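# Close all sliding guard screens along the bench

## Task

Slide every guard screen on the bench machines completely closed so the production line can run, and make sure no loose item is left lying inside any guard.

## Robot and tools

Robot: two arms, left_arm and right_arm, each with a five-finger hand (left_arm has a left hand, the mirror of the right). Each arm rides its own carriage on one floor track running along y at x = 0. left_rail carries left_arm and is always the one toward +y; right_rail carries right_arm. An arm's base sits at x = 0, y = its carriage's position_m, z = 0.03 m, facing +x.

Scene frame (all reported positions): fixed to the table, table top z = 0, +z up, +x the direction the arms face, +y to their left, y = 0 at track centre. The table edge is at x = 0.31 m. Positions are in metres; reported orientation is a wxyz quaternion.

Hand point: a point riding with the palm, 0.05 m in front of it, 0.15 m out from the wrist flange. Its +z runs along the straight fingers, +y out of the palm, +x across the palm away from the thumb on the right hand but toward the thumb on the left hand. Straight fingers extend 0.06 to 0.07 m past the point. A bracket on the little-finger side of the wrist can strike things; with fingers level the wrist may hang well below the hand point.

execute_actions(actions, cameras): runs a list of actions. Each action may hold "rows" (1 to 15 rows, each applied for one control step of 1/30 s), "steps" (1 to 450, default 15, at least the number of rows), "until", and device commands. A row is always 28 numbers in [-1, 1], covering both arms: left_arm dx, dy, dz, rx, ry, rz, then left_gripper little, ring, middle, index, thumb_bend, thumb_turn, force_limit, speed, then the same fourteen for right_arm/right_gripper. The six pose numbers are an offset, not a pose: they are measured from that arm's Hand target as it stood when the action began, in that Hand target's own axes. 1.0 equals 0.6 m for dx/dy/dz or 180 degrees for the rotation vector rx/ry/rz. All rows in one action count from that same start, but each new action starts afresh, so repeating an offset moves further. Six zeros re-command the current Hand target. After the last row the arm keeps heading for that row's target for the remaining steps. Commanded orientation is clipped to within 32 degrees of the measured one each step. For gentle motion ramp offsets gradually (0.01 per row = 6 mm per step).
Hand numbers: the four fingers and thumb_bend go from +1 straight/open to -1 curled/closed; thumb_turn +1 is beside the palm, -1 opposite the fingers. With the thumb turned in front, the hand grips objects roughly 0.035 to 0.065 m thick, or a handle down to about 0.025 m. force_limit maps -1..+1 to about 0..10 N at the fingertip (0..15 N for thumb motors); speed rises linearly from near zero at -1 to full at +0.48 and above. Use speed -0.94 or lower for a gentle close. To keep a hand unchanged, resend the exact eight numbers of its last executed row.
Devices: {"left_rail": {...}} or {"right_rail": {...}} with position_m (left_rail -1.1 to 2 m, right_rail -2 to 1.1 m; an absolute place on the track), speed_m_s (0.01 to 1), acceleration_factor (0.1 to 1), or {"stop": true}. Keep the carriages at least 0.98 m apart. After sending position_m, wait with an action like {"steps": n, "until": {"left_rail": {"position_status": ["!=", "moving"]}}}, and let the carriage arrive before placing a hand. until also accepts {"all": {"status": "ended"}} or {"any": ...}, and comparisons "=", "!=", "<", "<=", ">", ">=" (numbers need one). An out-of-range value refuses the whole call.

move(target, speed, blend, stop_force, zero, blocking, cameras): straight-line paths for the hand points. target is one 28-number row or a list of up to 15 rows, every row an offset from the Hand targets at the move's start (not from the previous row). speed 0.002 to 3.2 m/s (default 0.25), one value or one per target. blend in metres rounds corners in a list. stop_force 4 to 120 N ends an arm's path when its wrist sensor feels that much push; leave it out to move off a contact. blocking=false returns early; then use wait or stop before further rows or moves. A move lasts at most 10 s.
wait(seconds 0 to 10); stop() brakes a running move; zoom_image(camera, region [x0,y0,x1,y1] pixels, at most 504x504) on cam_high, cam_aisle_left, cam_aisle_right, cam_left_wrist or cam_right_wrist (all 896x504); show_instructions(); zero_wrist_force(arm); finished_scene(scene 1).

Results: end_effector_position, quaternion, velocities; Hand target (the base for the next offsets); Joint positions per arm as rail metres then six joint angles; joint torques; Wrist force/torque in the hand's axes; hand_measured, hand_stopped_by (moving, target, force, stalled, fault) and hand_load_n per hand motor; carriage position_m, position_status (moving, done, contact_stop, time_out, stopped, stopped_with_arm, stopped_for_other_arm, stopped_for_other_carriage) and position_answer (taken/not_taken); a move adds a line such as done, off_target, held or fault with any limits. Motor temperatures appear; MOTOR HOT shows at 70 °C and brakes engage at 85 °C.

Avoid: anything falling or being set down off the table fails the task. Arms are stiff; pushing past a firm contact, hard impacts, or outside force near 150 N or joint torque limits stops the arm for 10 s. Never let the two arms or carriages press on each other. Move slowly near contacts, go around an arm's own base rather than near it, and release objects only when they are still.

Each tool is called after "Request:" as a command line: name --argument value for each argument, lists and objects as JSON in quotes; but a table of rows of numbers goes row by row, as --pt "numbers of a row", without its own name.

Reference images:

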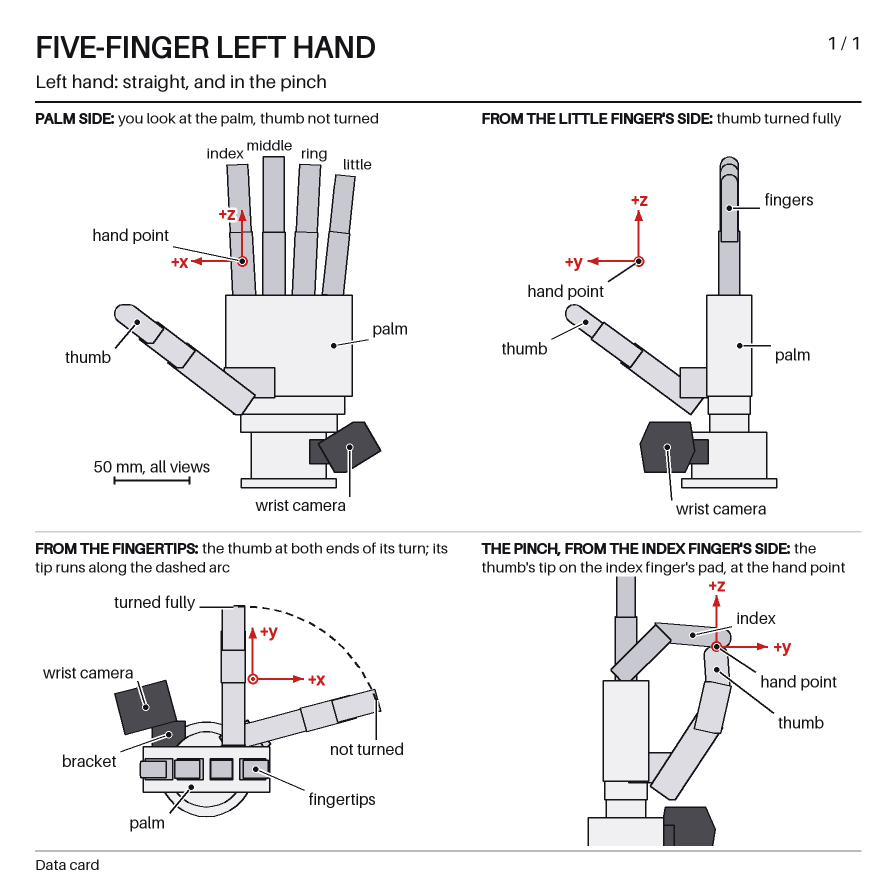

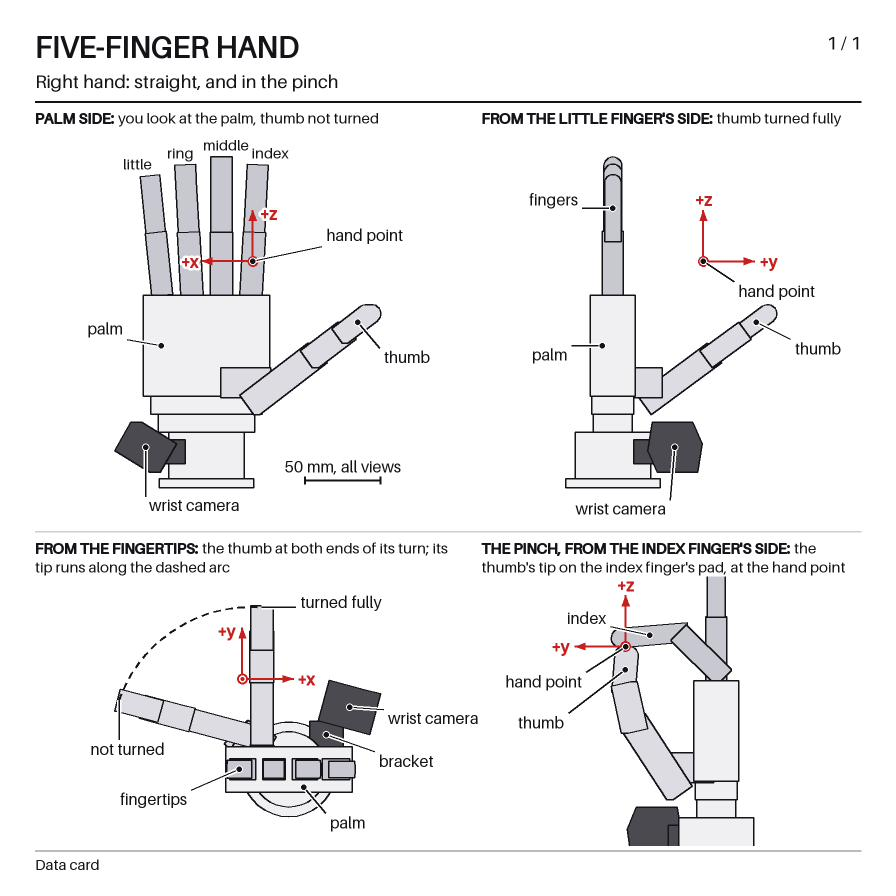

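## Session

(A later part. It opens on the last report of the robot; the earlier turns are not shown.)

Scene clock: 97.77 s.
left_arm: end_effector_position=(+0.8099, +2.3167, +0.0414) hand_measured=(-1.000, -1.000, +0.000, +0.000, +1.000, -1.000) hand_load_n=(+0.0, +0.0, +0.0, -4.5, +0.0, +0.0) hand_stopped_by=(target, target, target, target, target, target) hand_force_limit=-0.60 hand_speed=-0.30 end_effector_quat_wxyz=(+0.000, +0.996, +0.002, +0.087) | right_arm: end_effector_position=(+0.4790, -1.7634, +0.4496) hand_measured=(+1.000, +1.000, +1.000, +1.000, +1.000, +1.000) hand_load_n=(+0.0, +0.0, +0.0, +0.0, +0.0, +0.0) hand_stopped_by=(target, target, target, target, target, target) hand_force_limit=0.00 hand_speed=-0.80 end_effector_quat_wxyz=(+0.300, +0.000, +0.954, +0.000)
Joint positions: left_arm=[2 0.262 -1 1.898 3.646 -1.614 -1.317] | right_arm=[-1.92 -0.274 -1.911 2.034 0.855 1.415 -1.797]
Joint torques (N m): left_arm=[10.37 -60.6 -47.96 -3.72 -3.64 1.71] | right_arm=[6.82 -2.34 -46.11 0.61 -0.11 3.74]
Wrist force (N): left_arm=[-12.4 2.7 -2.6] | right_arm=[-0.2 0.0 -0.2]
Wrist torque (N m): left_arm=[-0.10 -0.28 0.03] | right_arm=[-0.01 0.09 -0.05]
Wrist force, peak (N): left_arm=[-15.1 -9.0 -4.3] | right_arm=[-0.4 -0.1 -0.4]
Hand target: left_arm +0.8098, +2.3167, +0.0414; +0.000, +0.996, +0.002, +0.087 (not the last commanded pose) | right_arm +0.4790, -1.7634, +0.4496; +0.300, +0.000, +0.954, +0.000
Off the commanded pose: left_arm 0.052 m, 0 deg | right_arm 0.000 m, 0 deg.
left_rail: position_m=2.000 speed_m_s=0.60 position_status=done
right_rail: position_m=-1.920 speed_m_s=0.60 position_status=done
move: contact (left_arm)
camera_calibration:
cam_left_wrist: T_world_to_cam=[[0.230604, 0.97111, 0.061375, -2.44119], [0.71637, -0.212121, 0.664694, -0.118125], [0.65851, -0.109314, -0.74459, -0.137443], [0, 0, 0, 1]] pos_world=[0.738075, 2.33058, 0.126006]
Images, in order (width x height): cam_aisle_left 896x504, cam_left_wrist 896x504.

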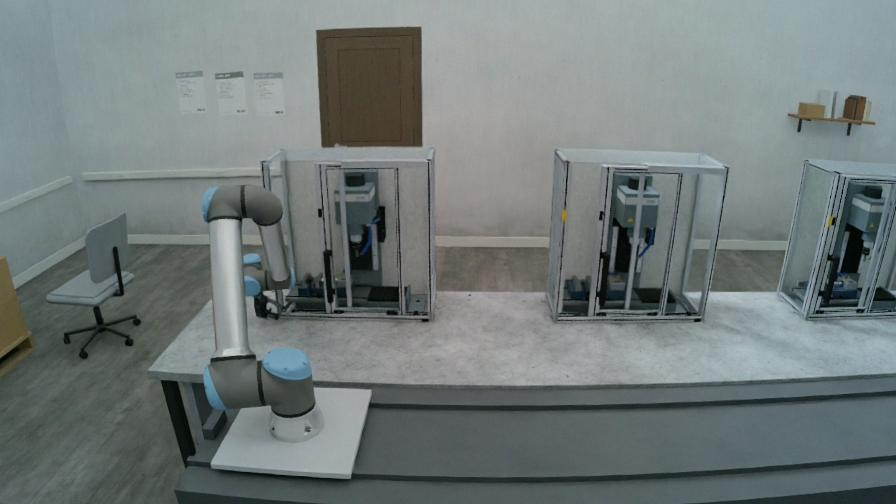

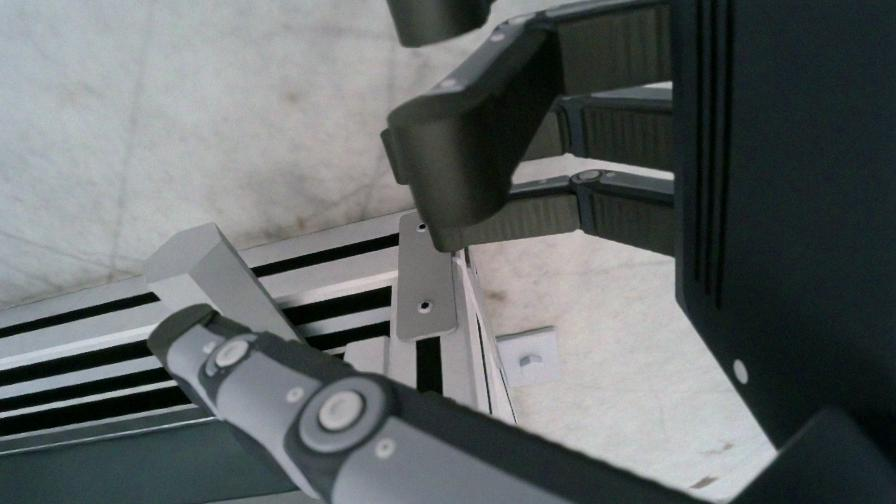

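Request:
move --pt "-0.046 -0.017 -0.025 0 0 0 -1 -1 0 0 1 -1 -0.6 -0.3 0 0 0 0 0 0 1 1 1 1 1 1 0 -0.8" --pt "-0.129 -0.017 -0.226 0 -0.0556 0 -1 -1 0 0 1 -1 -0.6 -0.3 0 0 0 0 0 0 1 1 1 1 1 1 0 -0.8" --speed '[0.05,0.15]'

Request:
move --target '[-0.02,0.09,0.03,0,0,-0.5,-1,-1,0,0,1,-1,-0.6,-0.3,0,0,0,0,0,0,1,1,1,1,1,1,0,-0.8]' --speed 0.3 --cameras '["cam_left_wrist"]'

Scene clock: 101.53 s.
left_arm: end_effector_position=(+0.7101, +2.3265, +0.1615) hand_measured=(-1.000, -1.000, +0.000, +0.000, +1.000, -1.000) hand_load_n=(+0.0, +0.0, +0.0, +0.0, +0.0, +0.0) hand_stopped_by=(target, target, target, target, target, target) hand_force_limit=-0.60 hand_speed=-0.30 end_effector_quat_wxyz=(+0.000, +1.000, +0.002, +0.000) | right_arm: end_effector_position=(+0.4790, -1.7634, +0.4496) hand_measured=(+1.000, +1.000, +1.000, +1.000, +1.000, +1.000) hand_load_n=(+0.0, +0.0, +0.0, +0.0, +0.0, +0.0) hand_stopped_by=(target, target, target, target, target, target) hand_force_limit=0.00 hand_speed=-0.80 end_effector_quat_wxyz=(+0.300, +0.000, +0.954, +0.000)
Joint positions: left_arm=[2 0.292 -1.24 1.924 4.029 -1.57 -1.282] | right_arm=[-1.92 -0.274 -1.911 2.034 0.855 1.415 -1.797]
Joint torques (N m): left_arm=[10.46 -83.5 -44.92 -0.19 4.07 2.84] | right_arm=[6.01 -1.41 -45.89 0.69 -0.33 3.55]
Wrist force (N): left_arm=[1.3 -0.8 -0.9] | right_arm=[0.0 0.1 0.1]
Wrist torque (N m): left_arm=[-0.08 -0.25 0.07] | right_arm=[-0.01 0.05 -0.04]
Wrist force, peak (N): left_arm=[-12.7 3.4 -2.2] | right_arm=[0.5 0.3 -0.3]
Hand target: left_arm +0.7101, +2.3265, +0.1615; +0.000, +1.000, +0.002, +0.000 | right_arm +0.4790, -1.7634, +0.4496; +0.300, +0.000, +0.954, +0.000
Off the commanded pose: left_arm 0.000 m, 0 deg | right_arm 0.000 m, 0 deg.
left_rail: position_m=2.000 speed_m_s=0.60 position_status=done
right_rail: position_m=-1.920 speed_m_s=0.60 position_status=done
move: done

Scene clock: 104.83 s.
left_arm: end_effector_position=(+0.6983, +2.2725, +0.1436) hand_measured=(-1.000, -1.000, +0.000, +0.000, +1.000, -1.000) hand_load_n=(+0.0, +0.0, +0.0, +0.0, +0.0, +0.0) hand_stopped_by=(target, target, target, target, target, target) hand_force_limit=-0.60 hand_speed=-0.30 end_effector_quat_wxyz=(+0.000, +0.706, +0.708, +0.000) | right_arm: end_effector_position=(+0.4790, -1.7634, +0.4496) hand_measured=(+1.000, +1.000, +1.000, +1.000, +1.000, +1.000) hand_load_n=(+0.0, +0.0, +0.0, +0.0, +0.0, -0.5) hand_stopped_by=(target, target, target, target, target, target) hand_force_limit=0.00 hand_speed=-0.80 end_effector_quat_wxyz=(+0.300, +0.000, +0.954, +0.000)
Joint positions: left_arm=[2 0.103 -1.356 2.128 3.941 -1.57 -3.042] | right_arm=[-1.92 -0.274 -1.911 2.034 0.855 1.415 -1.797]
Joint torques (N m): left_arm=[-12.65 -34.15 -28.08 -7.38 3.88 -1.03] | right_arm=[5.66 -2.37 -46.46 0.62 -0.31 3.67]
Wrist force (N): left_arm=[1.1 -0.2 -0.6] | right_arm=[-0.1 0.2 0.0]
Wrist torque (N m): left_arm=[-0.04 -0.15 0.29] | right_arm=[0.01 0.06 -0.04]
Wrist force, peak (N): left_arm=[1.7 -0.7 -1.2] | right_arm=[-0.2 -0.1 -0.6]
Hand target: left_arm +0.6983, +2.2725, +0.1435; -0.001, +0.706, +0.708, +0.000 | right_arm +0.4790, -1.7634, +0.4496; +0.300, +0.000, +0.954, +0.000
Off the commanded pose: left_arm 0.000 m, 0 deg | right_arm 0.000 m, 0 deg.
left_rail: position_m=2.000 speed_m_s=0.60 position_status=done
right_rail: position_m=-1.920 speed_m_s=0.60 position_status=done
move: done
camera_calibration:
cam_left_wrist: T_world_to_cam=[[-0.971144, 0.237644, 0.0201036, 0.133156], [0.211708, 0.820196, 0.531468, -2.08997], [0.109811, 0.520388, -0.84684, -1.02579], [0, 0, 0, 1]] pos_world=[0.684421, 2.21635, 0.239392]
Images, in order (width x height): cam_left_wrist 896x504.

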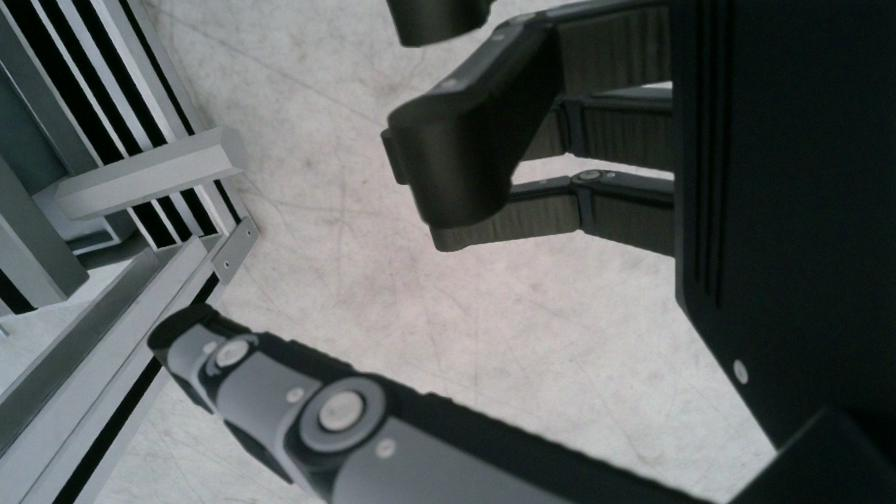

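Request:
move --target '[-0.011,0.03,0.1708,0,0,0,-1,-1,0,0,1,-1,-0.6,-0.3,0,0,0,0,0,0,1,1,1,1,1,1,0,-0.8]' --speed 0.1 --stop_force 10 --cameras '["cam_left_wrist"]'

Request:
move --target '[0,0.1267,0,0,0,0,-1,-1,0,0,1,-1,-0.6,-0.3,0,0,0,0,0,0,1,1,1,1,1,1,0,-0.8]' --speed 0.04 --stop_force 6 --cameras '["cam_left_wrist"]'

Scene clock: 107.57 s.
left_arm: end_effector_position=(+0.7162, +2.2660, +0.0410) hand_measured=(-1.000, -1.000, +0.000, +0.000, +1.000, -1.000) hand_load_n=(+0.0, +0.0, +0.0, +0.0, +0.0, +0.0) hand_stopped_by=(target, target, target, target, target, target) hand_force_limit=-0.60 hand_speed=-0.30 end_effector_quat_wxyz=(-0.001, +0.706, +0.708, +0.000) | right_arm: end_effector_position=(+0.4790, -1.7634, +0.4496) hand_measured=(+1.000, +1.000, +1.000, +1.000, +1.000, +1.000) hand_load_n=(+0.0, +0.0, +0.0, +0.0, +0.0, +0.0) hand_stopped_by=(target, target, target, target, target, target) hand_force_limit=0.00 hand_speed=-0.80 end_effector_quat_wxyz=(+0.300, +0.000, +0.954, +0.000)
Joint positions: left_arm=[2 0.091 -1.186 2.152 3.747 -1.57 -3.054] | right_arm=[-1.92 -0.274 -1.911 2.034 0.855 1.415 -1.797]
Joint torques (N m): left_arm=[-13.37 -39.71 -35.74 -7.42 -1.02 -1.34] | right_arm=[5.13 -0.06 -46.12 0.59 -0.48 3.86]
Wrist force (N): left_arm=[1.1 -0.3 -0.7] | right_arm=[0.0 -0.2 -0.3]
Wrist torque (N m): left_arm=[-0.02 -0.21 0.31] | right_arm=[-0.03 0.06 -0.05]
Wrist force, peak (N): left_arm=[1.5 -0.4 -1.3] | right_arm=[-0.2 -0.1 -0.6]
Hand target: left_arm +0.7162, +2.2660, +0.0410; -0.001, +0.706, +0.708, +0.000 | right_arm +0.4790, -1.7634, +0.4496; +0.300, +0.000, +0.954, +0.000
Off the commanded pose: left_arm 0.000 m, 0 deg | right_arm 0.000 m, 0 deg.
left_rail: position_m=2.000 speed_m_s=0.60 position_status=done
right_rail: position_m=-1.920 speed_m_s=0.60 position_status=done
move: done
camera_calibration:
cam_left_wrist: T_world_to_cam=[[-0.971165, 0.237545, 0.0202691, 0.154454], [0.211715, 0.820218, 0.531432, -2.03397], [0.109614, 0.520399, -0.846859, -1.11116], [0, 0, 0, 1]] pos_world=[0.70242, 2.20985, 0.136792]
Images, in order (width x height): cam_left_wrist 896x504.

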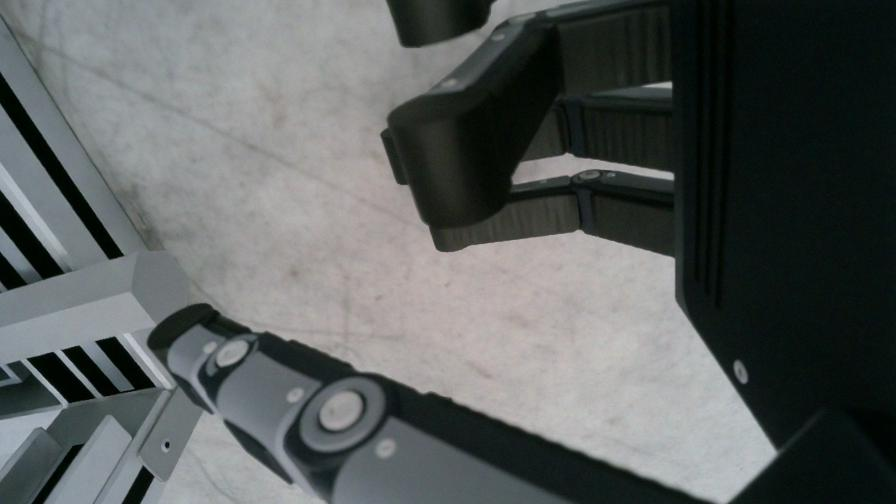

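Scene clock: 110.43 s.
left_arm: end_effector_position=(+0.7923, +2.2663, +0.0409) hand_measured=(-1.000, -1.000, +0.000, +0.000, +1.000, -1.000) hand_load_n=(+0.0, +0.0, +0.0, +0.0, +0.0, +0.0) hand_stopped_by=(target, target, target, target, target, target) hand_force_limit=-0.60 hand_speed=-0.30 end_effector_quat_wxyz=(-0.001, +0.706, +0.708, +0.000) | right_arm: end_effector_position=(+0.4790, -1.7634, +0.4496) hand_measured=(+1.000, +1.000, +1.000, +1.000, +1.000, +1.000) hand_load_n=(+0.0, +0.0, +0.0, +0.5, +0.0, +0.0) hand_stopped_by=(target, target, target, target, target, target) hand_force_limit=0.00 hand_speed=-0.80 end_effector_quat_wxyz=(+0.300, +0.000, +0.954, +0.000)
Joint positions: left_arm=[2 0.082 -1.103 2.008 3.808 -1.57 -3.063] | right_arm=[-1.92 -0.274 -1.911 2.034 0.855 1.415 -1.797]
Joint torques (N m): left_arm=[-12.17 -48.64 -38.67 0.01 -3.07 -1.24] | right_arm=[5.96 -2.43 -44.98 0.7 -0.49 3.71]
Wrist force (N): left_arm=[1.2 -0.4 -1.0] | right_arm=[0.3 -0.3 -0.4]
Wrist torque (N m): left_arm=[0.04 -0.20 0.30] | right_arm=[-0.03 0.03 -0.04]
Wrist force, peak (N): left_arm=[1.5 -0.2 -1.6] | right_arm=[-0.2 0.0 -0.6]
Hand target: left_arm +0.7923, +2.2663, +0.0409; -0.001, +0.706, +0.708, +0.000 | right_arm +0.4790, -1.7634, +0.4496; +0.300, +0.000, +0.954, +0.000
Off the commanded pose: left_arm 0.000 m, 0 deg | right_arm 0.000 m, 0 deg.
left_rail: position_m=2.000 speed_m_s=0.60 position_status=done
right_rail: position_m=-1.920 speed_m_s=0.60 position_status=done
move: done
camera_calibration:
cam_left_wrist: T_world_to_cam=[[-0.971165, 0.237545, 0.0202691, 0.228194], [0.211715, 0.820218, 0.531432, -2.05025], [0.109614, 0.520399, -0.846859, -1.11973], [0, 0, 0, 1]] pos_world=[0.77842, 2.21015, 0.136692]
Images, in order (width x height): cam_left_wrist 896x504.

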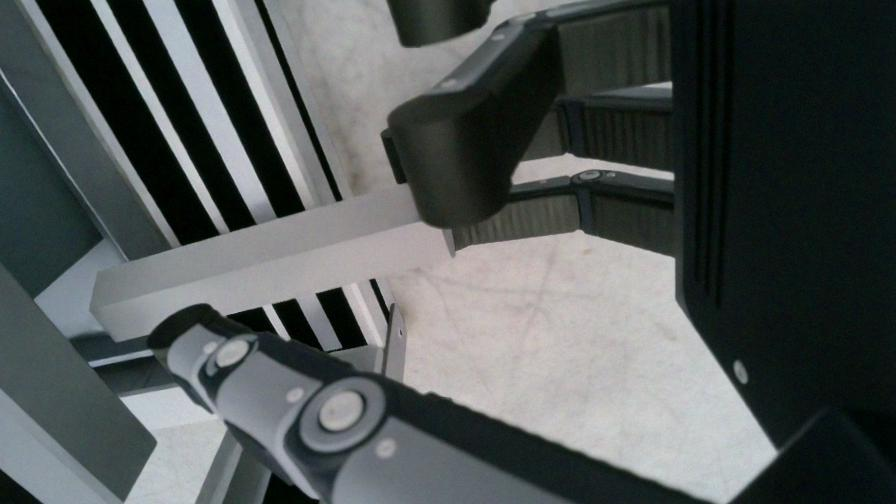

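Request:
move --target '[0,0.025,0,0,0,0,-1,-1,0,0,1,-1,-0.6,-0.3,0,0,0,0,0,0,1,1,1,1,1,1,0,-0.8]' --speed 0.03 --stop_force 5 --cameras '["cam_left_wrist"]'

Scene clock: 112.07 s.
left_arm: end_effector_position=(+0.8073, +2.2663, +0.0409) hand_measured=(-1.000, -1.000, +0.000, +0.000, +1.000, -1.000) hand_load_n=(+0.0, +0.0, +0.0, +0.0, +0.0, +0.0) hand_stopped_by=(target, target, target, target, target, target) hand_force_limit=-0.60 hand_speed=-0.30 end_effector_quat_wxyz=(-0.001, +0.706, +0.708, +0.000) | right_arm: end_effector_position=(+0.4790, -1.7634, +0.4496) hand_measured=(+1.000, +1.000, +1.000, +1.000, +1.000, +1.000) hand_load_n=(+0.0, +0.0, +0.0, +0.0, +0.0, +0.0) hand_stopped_by=(target, target, target, target, target, target) hand_force_limit=0.00 hand_speed=-0.80 end_effector_quat_wxyz=(+0.300, +0.000, +0.954, +0.000)
Joint positions: left_arm=[2 0.081 -1.087 1.979 3.821 -1.57 -3.065] | right_arm=[-1.92 -0.274 -1.911 2.034 0.855 1.415 -1.797]
Joint torques (N m): left_arm=[-13.79 -51.91 -39.93 -0.07 -3.04 -1.61] | right_arm=[4.95 -2.09 -46.24 0.7 -0.4 3.68]
Wrist force (N): left_arm=[1.3 -0.3 -1.4] | right_arm=[0.0 0.0 -0.2]
Wrist torque (N m): left_arm=[0.06 -0.23 0.28] | right_arm=[0.01 0.06 -0.04]
Wrist force, peak (N): left_arm=[1.7 -0.3 -1.4] | right_arm=[0.5 -0.1 -0.1]
Hand target: left_arm +0.8073, +2.2663, +0.0409; -0.001, +0.706, +0.708, +0.000 | right_arm +0.4790, -1.7634, +0.4496; +0.300, +0.000, +0.954, +0.000
Off the commanded pose: left_arm 0.000 m, 0 deg | right_arm 0.000 m, 0 deg.
left_rail: position_m=2.000 speed_m_s=0.60 position_status=done
right_rail: position_m=-1.920 speed_m_s=0.60 position_status=done
move: done
camera_calibration:
cam_left_wrist: T_world_to_cam=[[-0.971165, 0.237545, 0.0202691, 0.242737], [0.211715, 0.820218, 0.531432, -2.05351], [0.109614, 0.520399, -0.846859, -1.12142], [0, 0, 0, 1]] pos_world=[0.79342, 2.21025, 0.136692]
Images, in order (width x height): cam_left_wrist 896x504.

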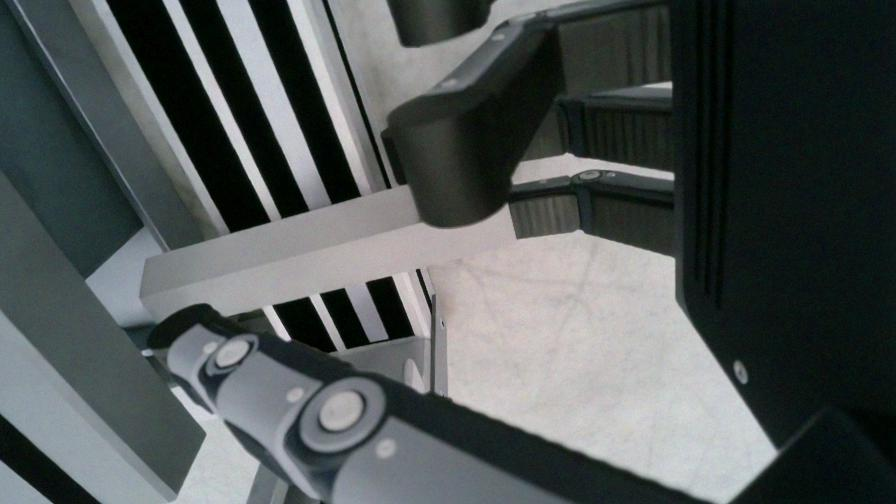

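Request:
move --pt "0 0 0 0 0 0 -1 -1 0.15 0.15 1 -1 -0.6 -0.3 0 0 0 0 0 0 1 1 1 1 1 1 0 -0.8" --pt "0 0 -0.02 0 0 0 -1 -1 0.15 0.15 1 -1 -0.6 -0.3 0 0 0 0 0 0 1 1 1 1 1 1 0 -0.8" --pt "0 0 -0.02 0 0 0 -1 -1 0.15 0.15 -0.1 -1 -0.6 -0.6 0 0 0 0 0 0 1 1 1 1 1 1 0 -0.8" --speed 0.04 --cameras '["cam_left_wrist"]'

Scene clock: 117.10 s.
left_arm: end_effector_position=(+0.8073, +2.2663, +0.0529) hand_measured=(-1.000, -1.000, +0.150, +0.150, -0.096, -1.000) hand_load_n=(+0.0, +0.0, +3.0, +2.5, +3.0, +0.5) hand_stopped_by=(target, target, target, target, force, target) hand_force_limit=-0.60 hand_speed=-0.60 end_effector_quat_wxyz=(-0.001, +0.706, +0.708, +0.000) | right_arm: end_effector_position=(+0.4790, -1.7634, +0.4496) hand_measured=(+1.000, +1.000, +1.000, +1.000, +1.000, +1.000) hand_load_n=(+0.0, +0.0, +0.0, +0.0, +0.0, +0.0) hand_stopped_by=(target, target, target, target, target, target) hand_force_limit=0.00 hand_speed=-0.80 end_effector_quat_wxyz=(+0.300, +0.000, +0.954, +0.000)
Joint positions: left_arm=[2 0.081 -1.103 1.975 3.842 -1.57 -3.065] | right_arm=[-1.92 -0.274 -1.911 2.034 0.855 1.415 -1.797]
Joint torques (N m): left_arm=[-12.64 -91.81 -38.31 -0.21 -3.14 -1.19] | right_arm=[5.17 -2.27 -45.6 0.61 -0.45 3.71]
Wrist force (N): left_arm=[1.3 -0.5 -0.2] | right_arm=[0.1 -0.1 -0.4]
Wrist torque (N m): left_arm=[0.00 -0.20 0.28] | right_arm=[0.00 0.05 -0.04]
Wrist force, peak (N): left_arm=[1.8 -0.3 -1.4] | right_arm=[0.2 0.4 -0.6]
Hand target: left_arm +0.8073, +2.2663, +0.0529; -0.001, +0.706, +0.708, +0.000 | right_arm +0.4790, -1.7634, +0.4496; +0.300, +0.000, +0.954, +0.000
Off the commanded pose: left_arm 0.000 m, 0 deg | right_arm 0.000 m, 0 deg.
left_rail: position_m=2.000 speed_m_s=0.60 position_status=done
right_rail: position_m=-1.920 speed_m_s=0.60 position_status=done
move: done
camera_calibration:
cam_left_wrist: T_world_to_cam=[[-0.971165, 0.237545, 0.0202691, 0.242494], [0.211715, 0.820218, 0.531432, -2.05988], [0.109614, 0.520399, -0.846859, -1.11126], [0, 0, 0, 1]] pos_world=[0.79342, 2.21025, 0.148692]
Images, in order (width x height): cam_left_wrist 896x504.

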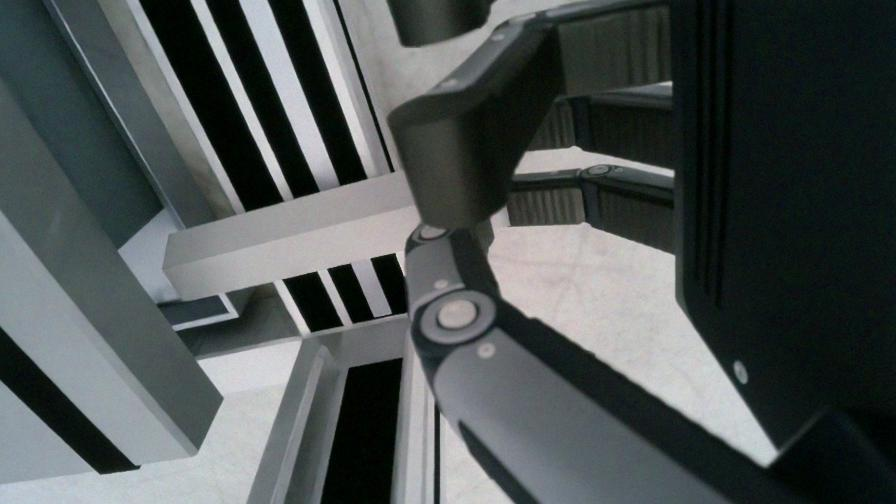

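Request:
move --target '[0,-0.05,-0.003,0,0,0,-1,-1,0.15,0.15,-0.1,-1,-0.6,-0.6,0,0,0,0,0,0,1,1,1,1,1,1,0,-0.8]' --speed 0.03 --cameras '["cam_left_wrist"]'

Scene clock: 118.67 s.
left_arm: end_effector_position=(+0.7774, +2.2662, +0.0547) hand_measured=(-1.000, -1.000, +0.150, +0.150, -0.096, -1.000) hand_load_n=(+0.0, +0.0, +2.5, +2.5, +3.0, +0.0) hand_stopped_by=(target, target, target, target, force, target) hand_force_limit=-0.60 hand_speed=-0.60 end_effector_quat_wxyz=(-0.001, +0.706, +0.708, +0.000) | right_arm: end_effector_position=(+0.4790, -1.7634, +0.4496) hand_measured=(+1.000, +1.000, +1.000, +1.000, +1.000, +1.000) hand_load_n=(+0.0, +0.0, +0.0, +0.0, +0.0, +0.0) hand_stopped_by=(target, target, target, target, target, target) hand_force_limit=0.00 hand_speed=-0.80 end_effector_quat_wxyz=(+0.300, +0.000, +0.954, +0.000)
Joint positions: left_arm=[2 0.084 -1.139 2.032 3.82 -1.57 -3.061] | right_arm=[-1.92 -0.274 -1.911 2.034 0.855 1.415 -1.797]
Joint torques (N m): left_arm=[11.45 -88.61 -27.32 -7.85 -3.02 2.78] | right_arm=[5.28 -2.33 -45.89 0.72 -0.48 3.65]
Wrist force (N): left_arm=[1.1 0.0 0.0] | right_arm=[0.0 0.0 0.0]
Wrist torque (N m): left_arm=[0.01 -0.19 0.13] | right_arm=[0.00 0.06 -0.05]
Wrist force, peak (N): left_arm=[1.5 -0.8 -1.0] | right_arm=[0.1 0.3 -0.5]
Hand target: left_arm +0.7773, +2.2662, +0.0548; -0.001, +0.706, +0.708, +0.000 | right_arm +0.4790, -1.7634, +0.4496; +0.300, +0.000, +0.954, +0.000
Off the commanded pose: left_arm 0.000 m, 0 deg | right_arm 0.000 m, 0 deg.
left_rail: position_m=2.000 speed_m_s=0.60 position_status=done
right_rail: position_m=-1.920 speed_m_s=0.60 position_status=done
move: done
camera_calibration:
cam_left_wrist: T_world_to_cam=[[-0.971165, 0.237546, 0.0202685, 0.213441], [0.211721, 0.820245, 0.531387, -2.05449], [0.109604, 0.520356, -0.846886, -1.1063], [0, 0, 0, 1]] pos_world=[0.76352, 2.21015, 0.150492]
Images, in order (width x height): cam_left_wrist 896x504.

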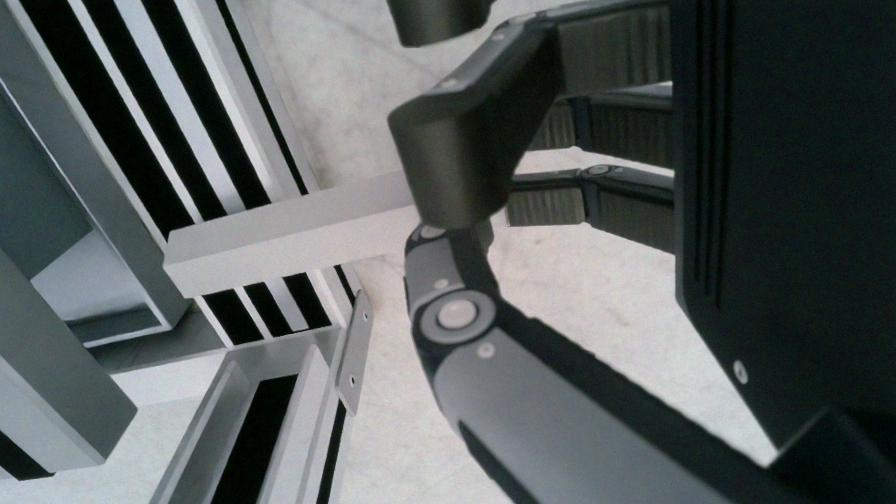

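Request:
move --pt "0 0 -0.003 0 0 0 -1 -1 0.0 0.0 -0.1 -1 -0.3 -0.94 0 0 0 0 0 0 1 1 1 1 1 1 0 -0.8" --pt "0 0 -0.02 0 0 0 -1 -1 0.0 0.0 -0.1 -1 -0.3 -0.94 0 0 0 0 0 0 1 1 1 1 1 1 0 -0.8" --speed 0.03 --cameras '["cam_left_wrist"]'

Scene clock: 120.53 s.
left_arm: end_effector_position=(+0.7773, +2.2662, +0.0667) hand_measured=(-1.000, -1.000, +0.140, +0.140, -0.096, -1.000) hand_load_n=(+0.0, +0.0, +1.5, +1.0, +1.5, +0.0) hand_stopped_by=(target, target, force, force, force, target) hand_force_limit=-0.30 hand_speed=-0.94 end_effector_quat_wxyz=(-0.001, +0.706, +0.708, +0.000) | right_arm: end_effector_position=(+0.4790, -1.7634, +0.4496) hand_measured=(+1.000, +1.000, +1.000, +1.000, +1.000, +1.000) hand_load_n=(+0.0, +0.0, +0.0, +0.0, +0.0, +0.0) hand_stopped_by=(target, target, target, target, target, target) hand_force_limit=0.00 hand_speed=-0.80 end_effector_quat_wxyz=(+0.300, +0.000, +0.954, +0.000)
Joint positions: left_arm=[2 0.084 -1.156 2.028 3.841 -1.57 -3.061] | right_arm=[-1.92 -0.274 -1.911 2.034 0.855 1.415 -1.797]
Joint torques (N m): left_arm=[6.42 -85.5 -39.82 -0.44 -1.64 2.13] | right_arm=[5.06 -3.29 -45.65 0.42 -0.54 3.61]
Wrist force (N): left_arm=[1.1 0.2 0.5] | right_arm=[-0.2 0.1 0.0]
Wrist torque (N m): left_arm=[0.02 -0.17 0.12] | right_arm=[0.01 0.09 -0.05]
Wrist force, peak (N): left_arm=[1.8 0.2 0.1] | right_arm=[0.1 0.0 -0.6]
Hand target: left_arm +0.7773, +2.2662, +0.0668; -0.001, +0.706, +0.708, +0.000 | right_arm +0.4790, -1.7634, +0.4496; +0.300, +0.000, +0.954, +0.000
Off the commanded pose: left_arm 0.000 m, 0 deg | right_arm 0.000 m, 0 deg.
left_rail: position_m=2.000 speed_m_s=0.60 position_status=done
right_rail: position_m=-1.920 speed_m_s=0.60 position_status=done
move: done
camera_calibration:
cam_left_wrist: T_world_to_cam=[[-0.971165, 0.237546, 0.0202685, 0.213103], [0.211721, 0.820245, 0.531387, -2.06079], [0.109604, 0.520356, -0.846886, -1.09621], [0, 0, 0, 1]] pos_world=[0.76342, 2.21015, 0.162392]
Images, in order (width x height): cam_left_wrist 896x504.

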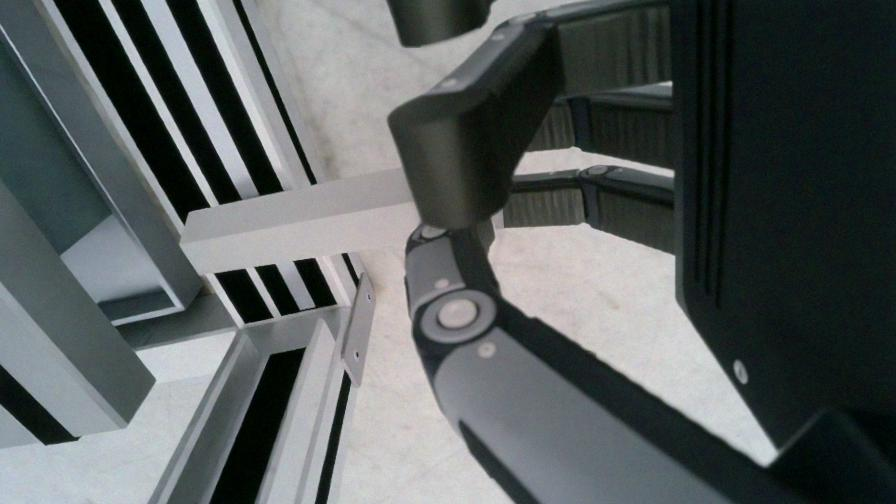

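Request:
execute_actions --actions '[{"rows":[[0,0,0,0,0,0,-1,-1,-0.15,-0.15,-0.3,-1,-0.1,-0.94,0,0,0,0,0,0,1,1,1,1,1,1,0,-0.8]],"steps":45}]' --cameras '["cam_left_wrist"]'

Scene clock: 122.50 s.
left_arm: end_effector_position=(+0.7773, +2.2662, +0.0668) hand_measured=(-1.000, -1.000, +0.120, +0.120, -0.104, -1.000) hand_load_n=(+0.0, +0.0, +5.5, +5.5, +6.0, +0.0) hand_stopped_by=(target, target, force, force, force, target) hand_force_limit=-0.10 hand_speed=-0.94 end_effector_quat_wxyz=(-0.001, +0.706, +0.708, +0.000) | right_arm: end_effector_position=(+0.4790, -1.7634, +0.4496) hand_measured=(+1.000, +1.000, +1.000, +1.000, +1.000, +1.000) hand_load_n=(+0.0, +0.0, +0.0, +0.0, +0.0, +0.0) hand_stopped_by=(target, target, target, target, target, target) hand_force_limit=0.00 hand_speed=-0.80 end_effector_quat_wxyz=(+0.300, +0.000, +0.954, +0.000)
Joint positions: left_arm=[2 0.084 -1.156 2.028 3.842 -1.57 -3.061] | right_arm=[-1.92 -0.274 -1.911 2.034 0.855 1.415 -1.797]
Joint torques (N m): left_arm=[-3.06 -87.02 -40.17 -1.38 -0.59 0.01] | right_arm=[4.36 -2.99 -45.82 1.02 -0.52 3.57]
Wrist force (N): left_arm=[1.3 -0.6 0.1] | right_arm=[-0.1 0.0 -0.3]
Wrist torque (N m): left_arm=[0.00 -0.21 0.15] | right_arm=[0.01 0.08 -0.05]
Wrist force, peak (N): left_arm=[1.5 -1.2 -0.4] | right_arm=[-0.6 -0.2 -0.2]
Hand target: left_arm +0.7773, +2.2662, +0.0668; -0.001, +0.706, +0.708, +0.000 | right_arm +0.4790, -1.7634, +0.4496; +0.300, +0.000, +0.954, +0.000
Off the commanded pose: left_arm 0.000 m, 0 deg | right_arm 0.000 m, 0 deg.
left_rail: position_m=2.000 speed_m_s=0.60 position_status=done
right_rail: position_m=-1.920 speed_m_s=0.60 position_status=done
camera_calibration:
cam_left_wrist: T_world_to_cam=[[-0.971165, 0.237546, 0.0202685, 0.213101], [0.211721, 0.820245, 0.531387, -2.06084], [0.109604, 0.520356, -0.846886, -1.09613], [0, 0, 0, 1]] pos_world=[0.76342, 2.21015, 0.162492]
Images, in order (width x height): cam_left_wrist 896x504.

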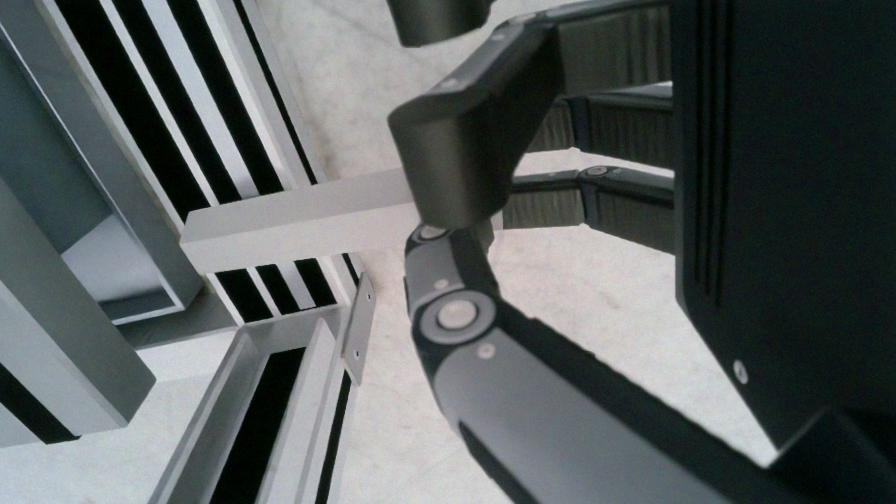

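Request:
move --target '[0,-0.2,-0.015,0,0,0,-1,-1,-0.15,-0.15,-0.3,-1,-0.1,-0.94,0,0,0,0,0,0,1,1,1,1,1,1,0,-0.8]' --speed 0.06 --cameras '["cam_left_wrist"]'

Scene clock: 125.07 s.
left_arm: end_effector_position=(+0.6574, +2.2658, +0.0758) hand_measured=(-1.000, -1.000, +0.120, +0.120, -0.104, -1.000) hand_load_n=(+0.0, +0.0, +7.0, +6.0, +4.5, +0.5) hand_stopped_by=(target, target, force, force, force, target) hand_force_limit=-0.10 hand_speed=-0.94 end_effector_quat_wxyz=(-0.001, +0.706, +0.708, +0.000) | right_arm: end_effector_position=(+0.4790, -1.7634, +0.4496) hand_measured=(+1.000, +1.000, +1.000, +1.000, +1.000, +1.000) hand_load_n=(+0.0, +0.0, +0.0, +0.0, -0.5, -0.5) hand_stopped_by=(target, target, target, target, target, target) hand_force_limit=0.00 hand_speed=-0.80 end_effector_quat_wxyz=(+0.300, +0.000, +0.954, +0.000)
Joint positions: left_arm=[2 0.099 -1.31 2.244 3.779 -1.57 -3.046] | right_arm=[-1.92 -0.274 -1.911 2.034 0.855 1.415 -1.797]
Joint torques (N m): left_arm=[11.38 -71.49 -24.21 -8.15 -0.18 2.67] | right_arm=[4.38 -2.35 -45.57 0.61 -0.63 3.4]
Wrist force (N): left_arm=[1.5 -0.6 1.1] | right_arm=[0.0 0.1 -0.3]
Wrist torque (N m): left_arm=[0.01 -0.25 0.14] | right_arm=[0.03 0.06 -0.04]
Wrist force, peak (N): left_arm=[0.9 -0.4 2.6] | right_arm=[-0.3 0.2 -0.6]
Hand target: left_arm +0.6573, +2.2658, +0.0759; -0.001, +0.706, +0.708, +0.000 | right_arm +0.4790, -1.7634, +0.4496; +0.300, +0.000, +0.954, +0.000
Off the commanded pose: left_arm 0.000 m, 0 deg | right_arm 0.000 m, 0 deg.
left_rail: position_m=2.000 speed_m_s=0.60 position_status=done
right_rail: position_m=-1.920 speed_m_s=0.60 position_status=done
move: done
camera_calibration:
cam_left_wrist: T_world_to_cam=[[-0.971165, 0.237546, 0.0202685, 0.0965925], [0.211721, 0.820245, 0.531387, -2.03988], [0.109604, 0.520356, -0.846886, -1.07502], [0, 0, 0, 1]] pos_world=[0.64352, 2.20965, 0.171592]
Images, in order (width x height): cam_left_wrist 896x504.

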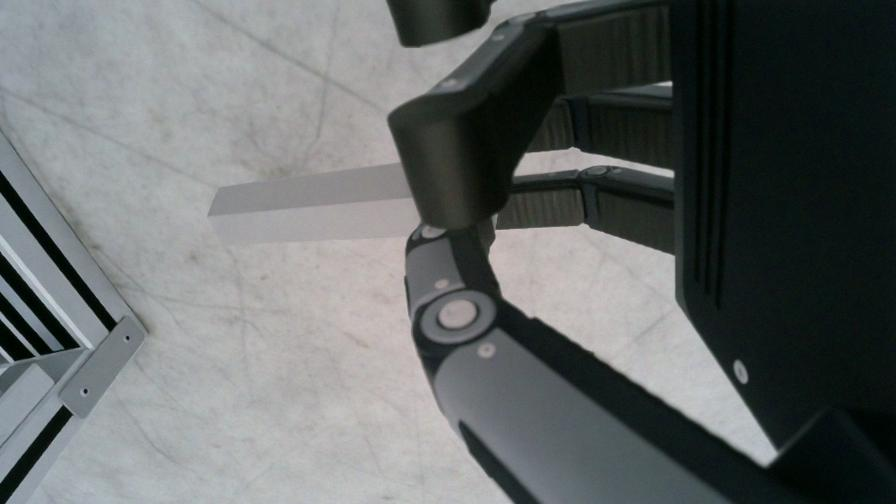

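Request:
move --target '[0,-0.2,0.0,0,0,0,-1,-1,-0.15,-0.15,-0.3,-1,-0.1,-0.94,0,0,0,0,0,0,1,1,1,1,1,1,0,-0.8]' --speed 0.12

Request:
move --target '[0,0,0.0565,0,0,0,-1,-1,-0.15,-0.15,-0.3,-1,-0.1,-0.94,0,0,0,0,0,0,1,1,1,1,1,1,0,-0.8]' --speed 0.02 --stop_force 4 --cameras '["cam_left_wrist"]'

Scene clock: 127.47 s.
left_arm: end_effector_position=(+0.5374, +2.2653, +0.0759) hand_measured=(-1.000, -1.000, +0.120, +0.120, -0.104, -1.000) hand_load_n=(+0.0, +0.0, +7.0, +6.0, +4.5, +0.0) hand_stopped_by=(target, target, force, force, force, target) hand_force_limit=-0.10 hand_speed=-0.94 end_effector_quat_wxyz=(-0.001, +0.706, +0.708, +0.000) | right_arm: end_effector_position=(+0.4790, -1.7634, +0.4496) hand_measured=(+1.000, +1.000, +1.000, +1.000, +1.000, +1.000) hand_load_n=(+0.0, +0.0, +0.0, +0.0, +0.0, +0.0) hand_stopped_by=(target, target, target, target, target, target) hand_force_limit=0.00 hand_speed=-0.80 end_effector_quat_wxyz=(+0.300, +0.000, +0.954, +0.000)
Joint positions: left_arm=[2 0.122 -1.461 2.447 3.727 -1.57 -3.023] | right_arm=[-1.92 -0.274 -1.911 2.034 0.855 1.415 -1.797]
Joint torques (N m): left_arm=[12.92 -65.36 -20.34 -7.08 2.93 3.16] | right_arm=[4.07 -2.36 -45.47 0.58 -0.33 3.55]
Wrist force (N): left_arm=[1.0 -0.6 1.8] | right_arm=[0.1 0.1 -0.2]
Wrist torque (N m): left_arm=[-0.02 -0.11 0.14] | right_arm=[0.00 0.04 -0.03]
Wrist force, peak (N): left_arm=[1.4 -1.2 2.2] | right_arm=[-0.1 0.2 -0.6]
Hand target: left_arm +0.5373, +2.2653, +0.0760; -0.001, +0.706, +0.708, +0.000 | right_arm +0.4790, -1.7634, +0.4496; +0.300, +0.000, +0.954, +0.000
Off the commanded pose: left_arm 0.000 m, 0 deg | right_arm 0.000 m, 0 deg.
left_rail: position_m=2.000 speed_m_s=0.60 position_status=done
right_rail: position_m=-1.920 speed_m_s=0.60 position_status=done
move: done

Scene clock: 130.07 s.
left_arm: end_effector_position=(+0.5373, +2.2653, +0.0421) hand_measured=(-1.000, -1.000, +0.120, +0.120, -0.106, -1.000) hand_load_n=(+0.0, +0.0, +4.0, +4.0, +2.5, +0.0) hand_stopped_by=(target, target, force, force, force, target) hand_force_limit=-0.10 hand_speed=-0.94 end_effector_quat_wxyz=(-0.001, +0.706, +0.708, +0.000) | right_arm: end_effector_position=(+0.4790, -1.7634, +0.4496) hand_measured=(+1.000, +1.000, +1.000, +1.000, +1.000, +1.000) hand_load_n=(+0.0, +0.0, +0.0, +0.0, +0.0, +0.0) hand_stopped_by=(target, target, target, target, target, target) hand_force_limit=0.00 hand_speed=-0.80 end_effector_quat_wxyz=(+0.300, +0.000, +0.954, +0.000)
Joint positions: left_arm=[2 0.122 -1.386 2.465 3.635 -1.57 -3.023] | right_arm=[-1.92 -0.274 -1.911 2.034 0.855 1.415 -1.797]
Joint torques (N m): left_arm=[11.83 -20.91 -18.55 -7.71 4.08 2.51] | right_arm=[3.45 -1.88 -45.41 0.56 -0.4 3.75]
Wrist force (N): left_arm=[1.3 -0.6 0.2] | right_arm=[0.0 0.1 0.0]
Wrist torque (N m): left_arm=[-0.05 -0.18 0.13] | right_arm=[0.01 0.06 -0.04]
Wrist force, peak (N): left_arm=[1.2 -0.4 2.3] | right_arm=[-0.4 0.1 -0.4]
Hand target: left_arm +0.5373, +2.2653, +0.0421; -0.001, +0.706, +0.708, +0.000 | right_arm +0.4790, -1.7634, +0.4496; +0.300, +0.000, +0.954, +0.000
Off the commanded pose: left_arm 0.000 m, 0 deg | right_arm 0.000 m, 0 deg.
left_rail: position_m=2.000 speed_m_s=0.60 position_status=done
right_rail: position_m=-1.920 speed_m_s=0.60 position_status=done
move: done
camera_calibration:
cam_left_wrist: T_world_to_cam=[[-0.971165, 0.237545, 0.0202691, -0.0192619], [0.211715, 0.820218, 0.531432, -1.99611], [0.109614, 0.520399, -0.846859, -1.09038], [0, 0, 0, 1]] pos_world=[0.52342, 2.20925, 0.137792]
Images, in order (width x height): cam_left_wrist 896x504.

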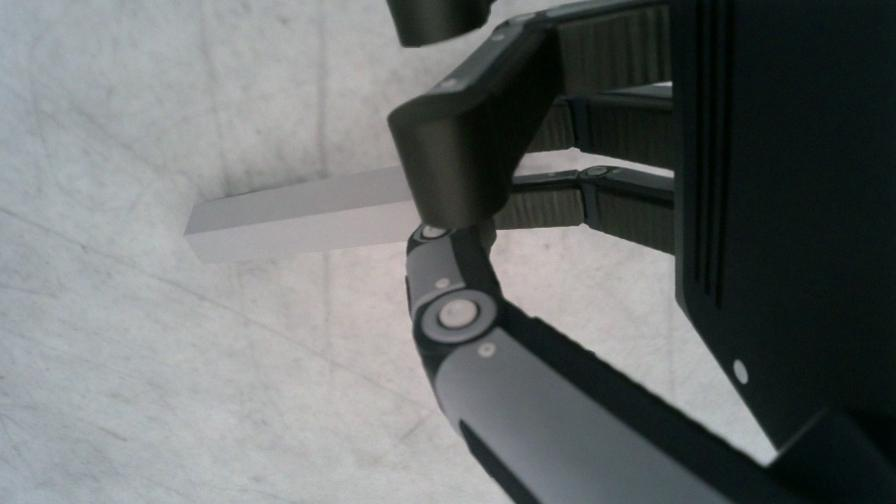

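Request:
move --target '[0,0,0.006,0,0,0,-1,-1,-0.15,-0.15,-0.3,-1,-0.1,-0.94,0,0,0,0,0,0,1,1,1,1,1,1,0,-0.8]' --speed 0.01 --stop_force 4

Request:
execute_actions --actions '[{"rows":[[0,0,0,0,0,0,-1,-1,-0.15,-0.15,0.6,-1,-0.1,-0.85,0,0,0,0,0,0,1,1,1,1,1,1,0,-0.8]],"steps":90}]' --cameras '["cam_left_wrist"]'

Scene clock: 131.70 s.
left_arm: end_effector_position=(+0.5373, +2.2653, +0.0385) hand_measured=(-1.000, -1.000, +0.120, +0.120, -0.106, -1.000) hand_load_n=(+0.0, +0.0, +4.0, +4.0, +1.5, +0.0) hand_stopped_by=(target, target, force, force, force, target) hand_force_limit=-0.10 hand_speed=-0.94 end_effector_quat_wxyz=(-0.001, +0.706, +0.708, +0.000) | right_arm: end_effector_position=(+0.4790, -1.7634, +0.4496) hand_measured=(+1.000, +1.000, +1.000, +1.000, +1.000, +1.000) hand_load_n=(+0.0, +0.0, +0.0, +0.0, +0.0, +0.0) hand_stopped_by=(target, target, target, target, target, target) hand_force_limit=0.00 hand_speed=-0.80 end_effector_quat_wxyz=(+0.300, +0.000, +0.954, +0.000)
Joint positions: left_arm=[2 0.122 -1.378 2.466 3.625 -1.57 -3.023] | right_arm=[-1.92 -0.274 -1.911 2.034 0.855 1.415 -1.797]
Joint torques (N m): left_arm=[12.51 -20.93 -17.74 -7.71 4.15 2.55] | right_arm=[3.29 -2.51 -45.44 0.74 -0.54 3.73]
Wrist force (N): left_arm=[1.0 -0.9 0.2] | right_arm=[0.4 0.1 -0.3]
Wrist torque (N m): left_arm=[-0.08 -0.15 0.13] | right_arm=[0.02 0.01 -0.02]
Wrist force, peak (N): left_arm=[1.7 -1.0 0.8] | right_arm=[-0.1 0.5 -0.4]
Hand target: left_arm +0.5373, +2.2653, +0.0385; -0.001, +0.706, +0.708, +0.000 | right_arm +0.4790, -1.7634, +0.4496; +0.300, +0.000, +0.954, +0.000
Off the commanded pose: left_arm 0.000 m, 0 deg | right_arm 0.000 m, 0 deg.
left_rail: position_m=2.000 speed_m_s=0.60 position_status=done
right_rail: position_m=-1.920 speed_m_s=0.60 position_status=done
move: done

Scene clock: 135.23 s.
left_arm: end_effector_position=(+0.5373, +2.2653, +0.0385) hand_measured=(-1.000, -1.000, +0.120, +0.118, +0.600, -1.000) hand_load_n=(+0.5, +0.0, +0.5, +0.5, +0.0, +0.0) hand_stopped_by=(target, target, force, force, target, target) hand_force_limit=-0.10 hand_speed=-0.85 end_effector_quat_wxyz=(-0.001, +0.706, +0.708, +0.000) | right_arm: end_effector_position=(+0.4790, -1.7634, +0.4496) hand_measured=(+1.000, +1.000, +1.000, +1.000, +1.000, +1.000) hand_load_n=(+0.0, +0.0, +0.0, +0.0, +0.0, +0.0) hand_stopped_by=(target, target, target, target, target, target) hand_force_limit=0.00 hand_speed=-0.80 end_effector_quat_wxyz=(+0.300, +0.000, +0.954, +0.000)
Joint positions: left_arm=[2 0.122 -1.378 2.466 3.625 -1.57 -3.023] | right_arm=[-1.92 -0.274 -1.911 2.034 0.855 1.415 -1.797]
Joint torques (N m): left_arm=[9.58 -21.6 -21.37 -6.15 4.23 2.44] | right_arm=[3.02 -2.13 -45.03 0.72 -0.41 3.47]
Wrist force (N): left_arm=[1.4 -0.6 0.4] | right_arm=[0.1 -0.1 -0.4]
Wrist torque (N m): left_arm=[-0.07 -0.20 0.15] | right_arm=[-0.01 0.05 -0.04]
Wrist force, peak (N): left_arm=[1.6 -0.5 0.8] | right_arm=[0.4 0.2 -0.5]
Hand target: left_arm +0.5373, +2.2653, +0.0385; -0.001, +0.706, +0.708, +0.000 | right_arm +0.4790, -1.7634, +0.4496; +0.300, +0.000, +0.954, +0.000
Off the commanded pose: left_arm 0.000 m, 0 deg | right_arm 0.000 m, 0 deg.
left_rail: position_m=2.000 speed_m_s=0.60 position_status=done
right_rail: position_m=-1.920 speed_m_s=0.60 position_status=done
camera_calibration:
cam_left_wrist: T_world_to_cam=[[-0.971165, 0.237545, 0.0202691, -0.019189], [0.211715, 0.820218, 0.531432, -1.9942], [0.109614, 0.520399, -0.846859, -1.09342], [0, 0, 0, 1]] pos_world=[0.52342, 2.20925, 0.134192]
Images, in order (width x height): cam_left_wrist 896x504.

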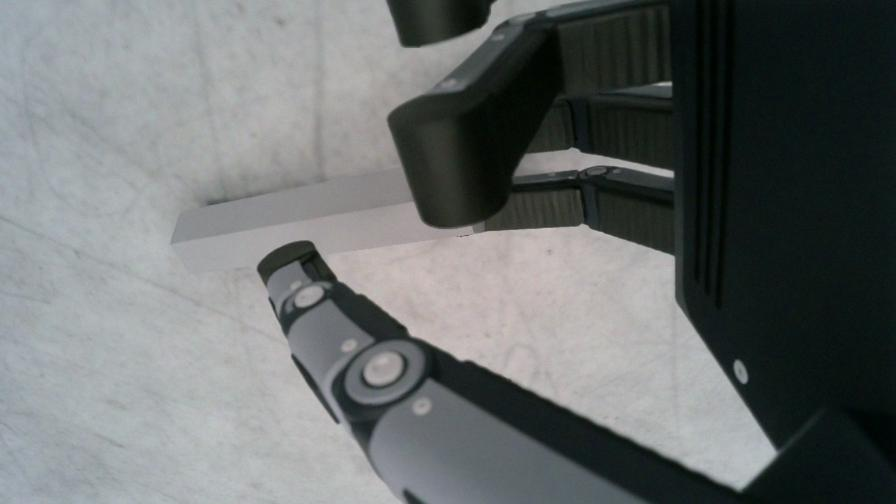

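Request:
move --target '[0,-0.075,0,0,0,0,-1,-1,-0.15,-0.15,0.6,-1,-0.1,-0.85,0,0,0,0,0,0,1,1,1,1,1,1,0,-0.8]' --speed 0.03 --cameras '["cam_left_wrist"]'

Scene clock: 138.30 s.
left_arm: end_effector_position=(+0.4924, +2.2652, +0.0385) hand_measured=(-1.000, -1.000, +0.120, +0.118, +0.600, -1.000) hand_load_n=(+0.0, +0.0, +0.0, +0.0, -0.5, +0.0) hand_stopped_by=(target, target, force, force, target, target) hand_force_limit=-0.10 hand_speed=-0.85 end_effector_quat_wxyz=(-0.001, +0.706, +0.708, +0.000) | right_arm: end_effector_position=(+0.4790, -1.7634, +0.4496) hand_measured=(+1.000, +1.000, +1.000, +1.000, +1.000, +1.000) hand_load_n=(+0.0, +0.0, +0.0, +0.5, +0.0, +0.0) hand_stopped_by=(target, target, target, target, target, target) hand_force_limit=0.00 hand_speed=-0.80 end_effector_quat_wxyz=(+0.300, +0.000, +0.954, +0.000)
Joint positions: left_arm=[2 0.134 -1.431 2.54 3.604 -1.57 -3.011] | right_arm=[-1.92 -0.274 -1.911 2.034 0.855 1.415 -1.797]
Joint torques (N m): left_arm=[12.51 -52.95 -15.09 -7.27 4.37 2.78] | right_arm=[3 -2.51 -45.45 0.64 -0.42 3.48]
Wrist force (N): left_arm=[1.3 0.0 -0.6] | right_arm=[-0.1 0.0 -0.3]
Wrist torque (N m): left_arm=[0.05 -0.18 0.11] | right_arm=[0.01 0.08 -0.05]
Wrist force, peak (N): left_arm=[1.5 -0.1 -1.0] | right_arm=[0.0 0.2 -0.5]
Hand target: left_arm +0.4923, +2.2652, +0.0385; -0.001, +0.706, +0.708, +0.000 | right_arm +0.4790, -1.7634, +0.4496; +0.300, +0.000, +0.954, +0.000
Off the commanded pose: left_arm 0.000 m, 0 deg | right_arm 0.000 m, 0 deg.
left_rail: position_m=2.000 speed_m_s=0.60 position_status=done
right_rail: position_m=-1.920 speed_m_s=0.60 position_status=done
move: done
camera_calibration:
cam_left_wrist: T_world_to_cam=[[-0.971165, 0.237545, 0.0202691, -0.0627467], [0.211715, 0.820218, 0.531432, -1.98453], [0.109614, 0.520399, -0.846859, -1.0884], [0, 0, 0, 1]] pos_world=[0.47852, 2.20905, 0.134192]
Images, in order (width x height): cam_left_wrist 896x504.

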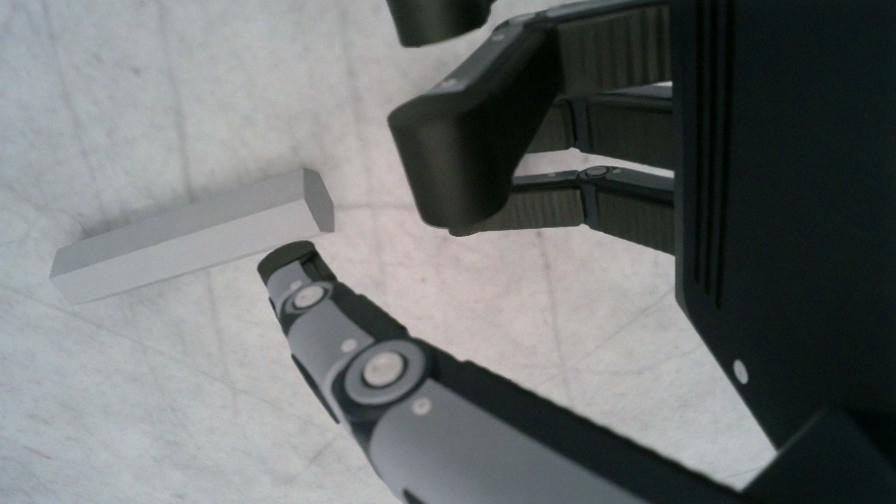

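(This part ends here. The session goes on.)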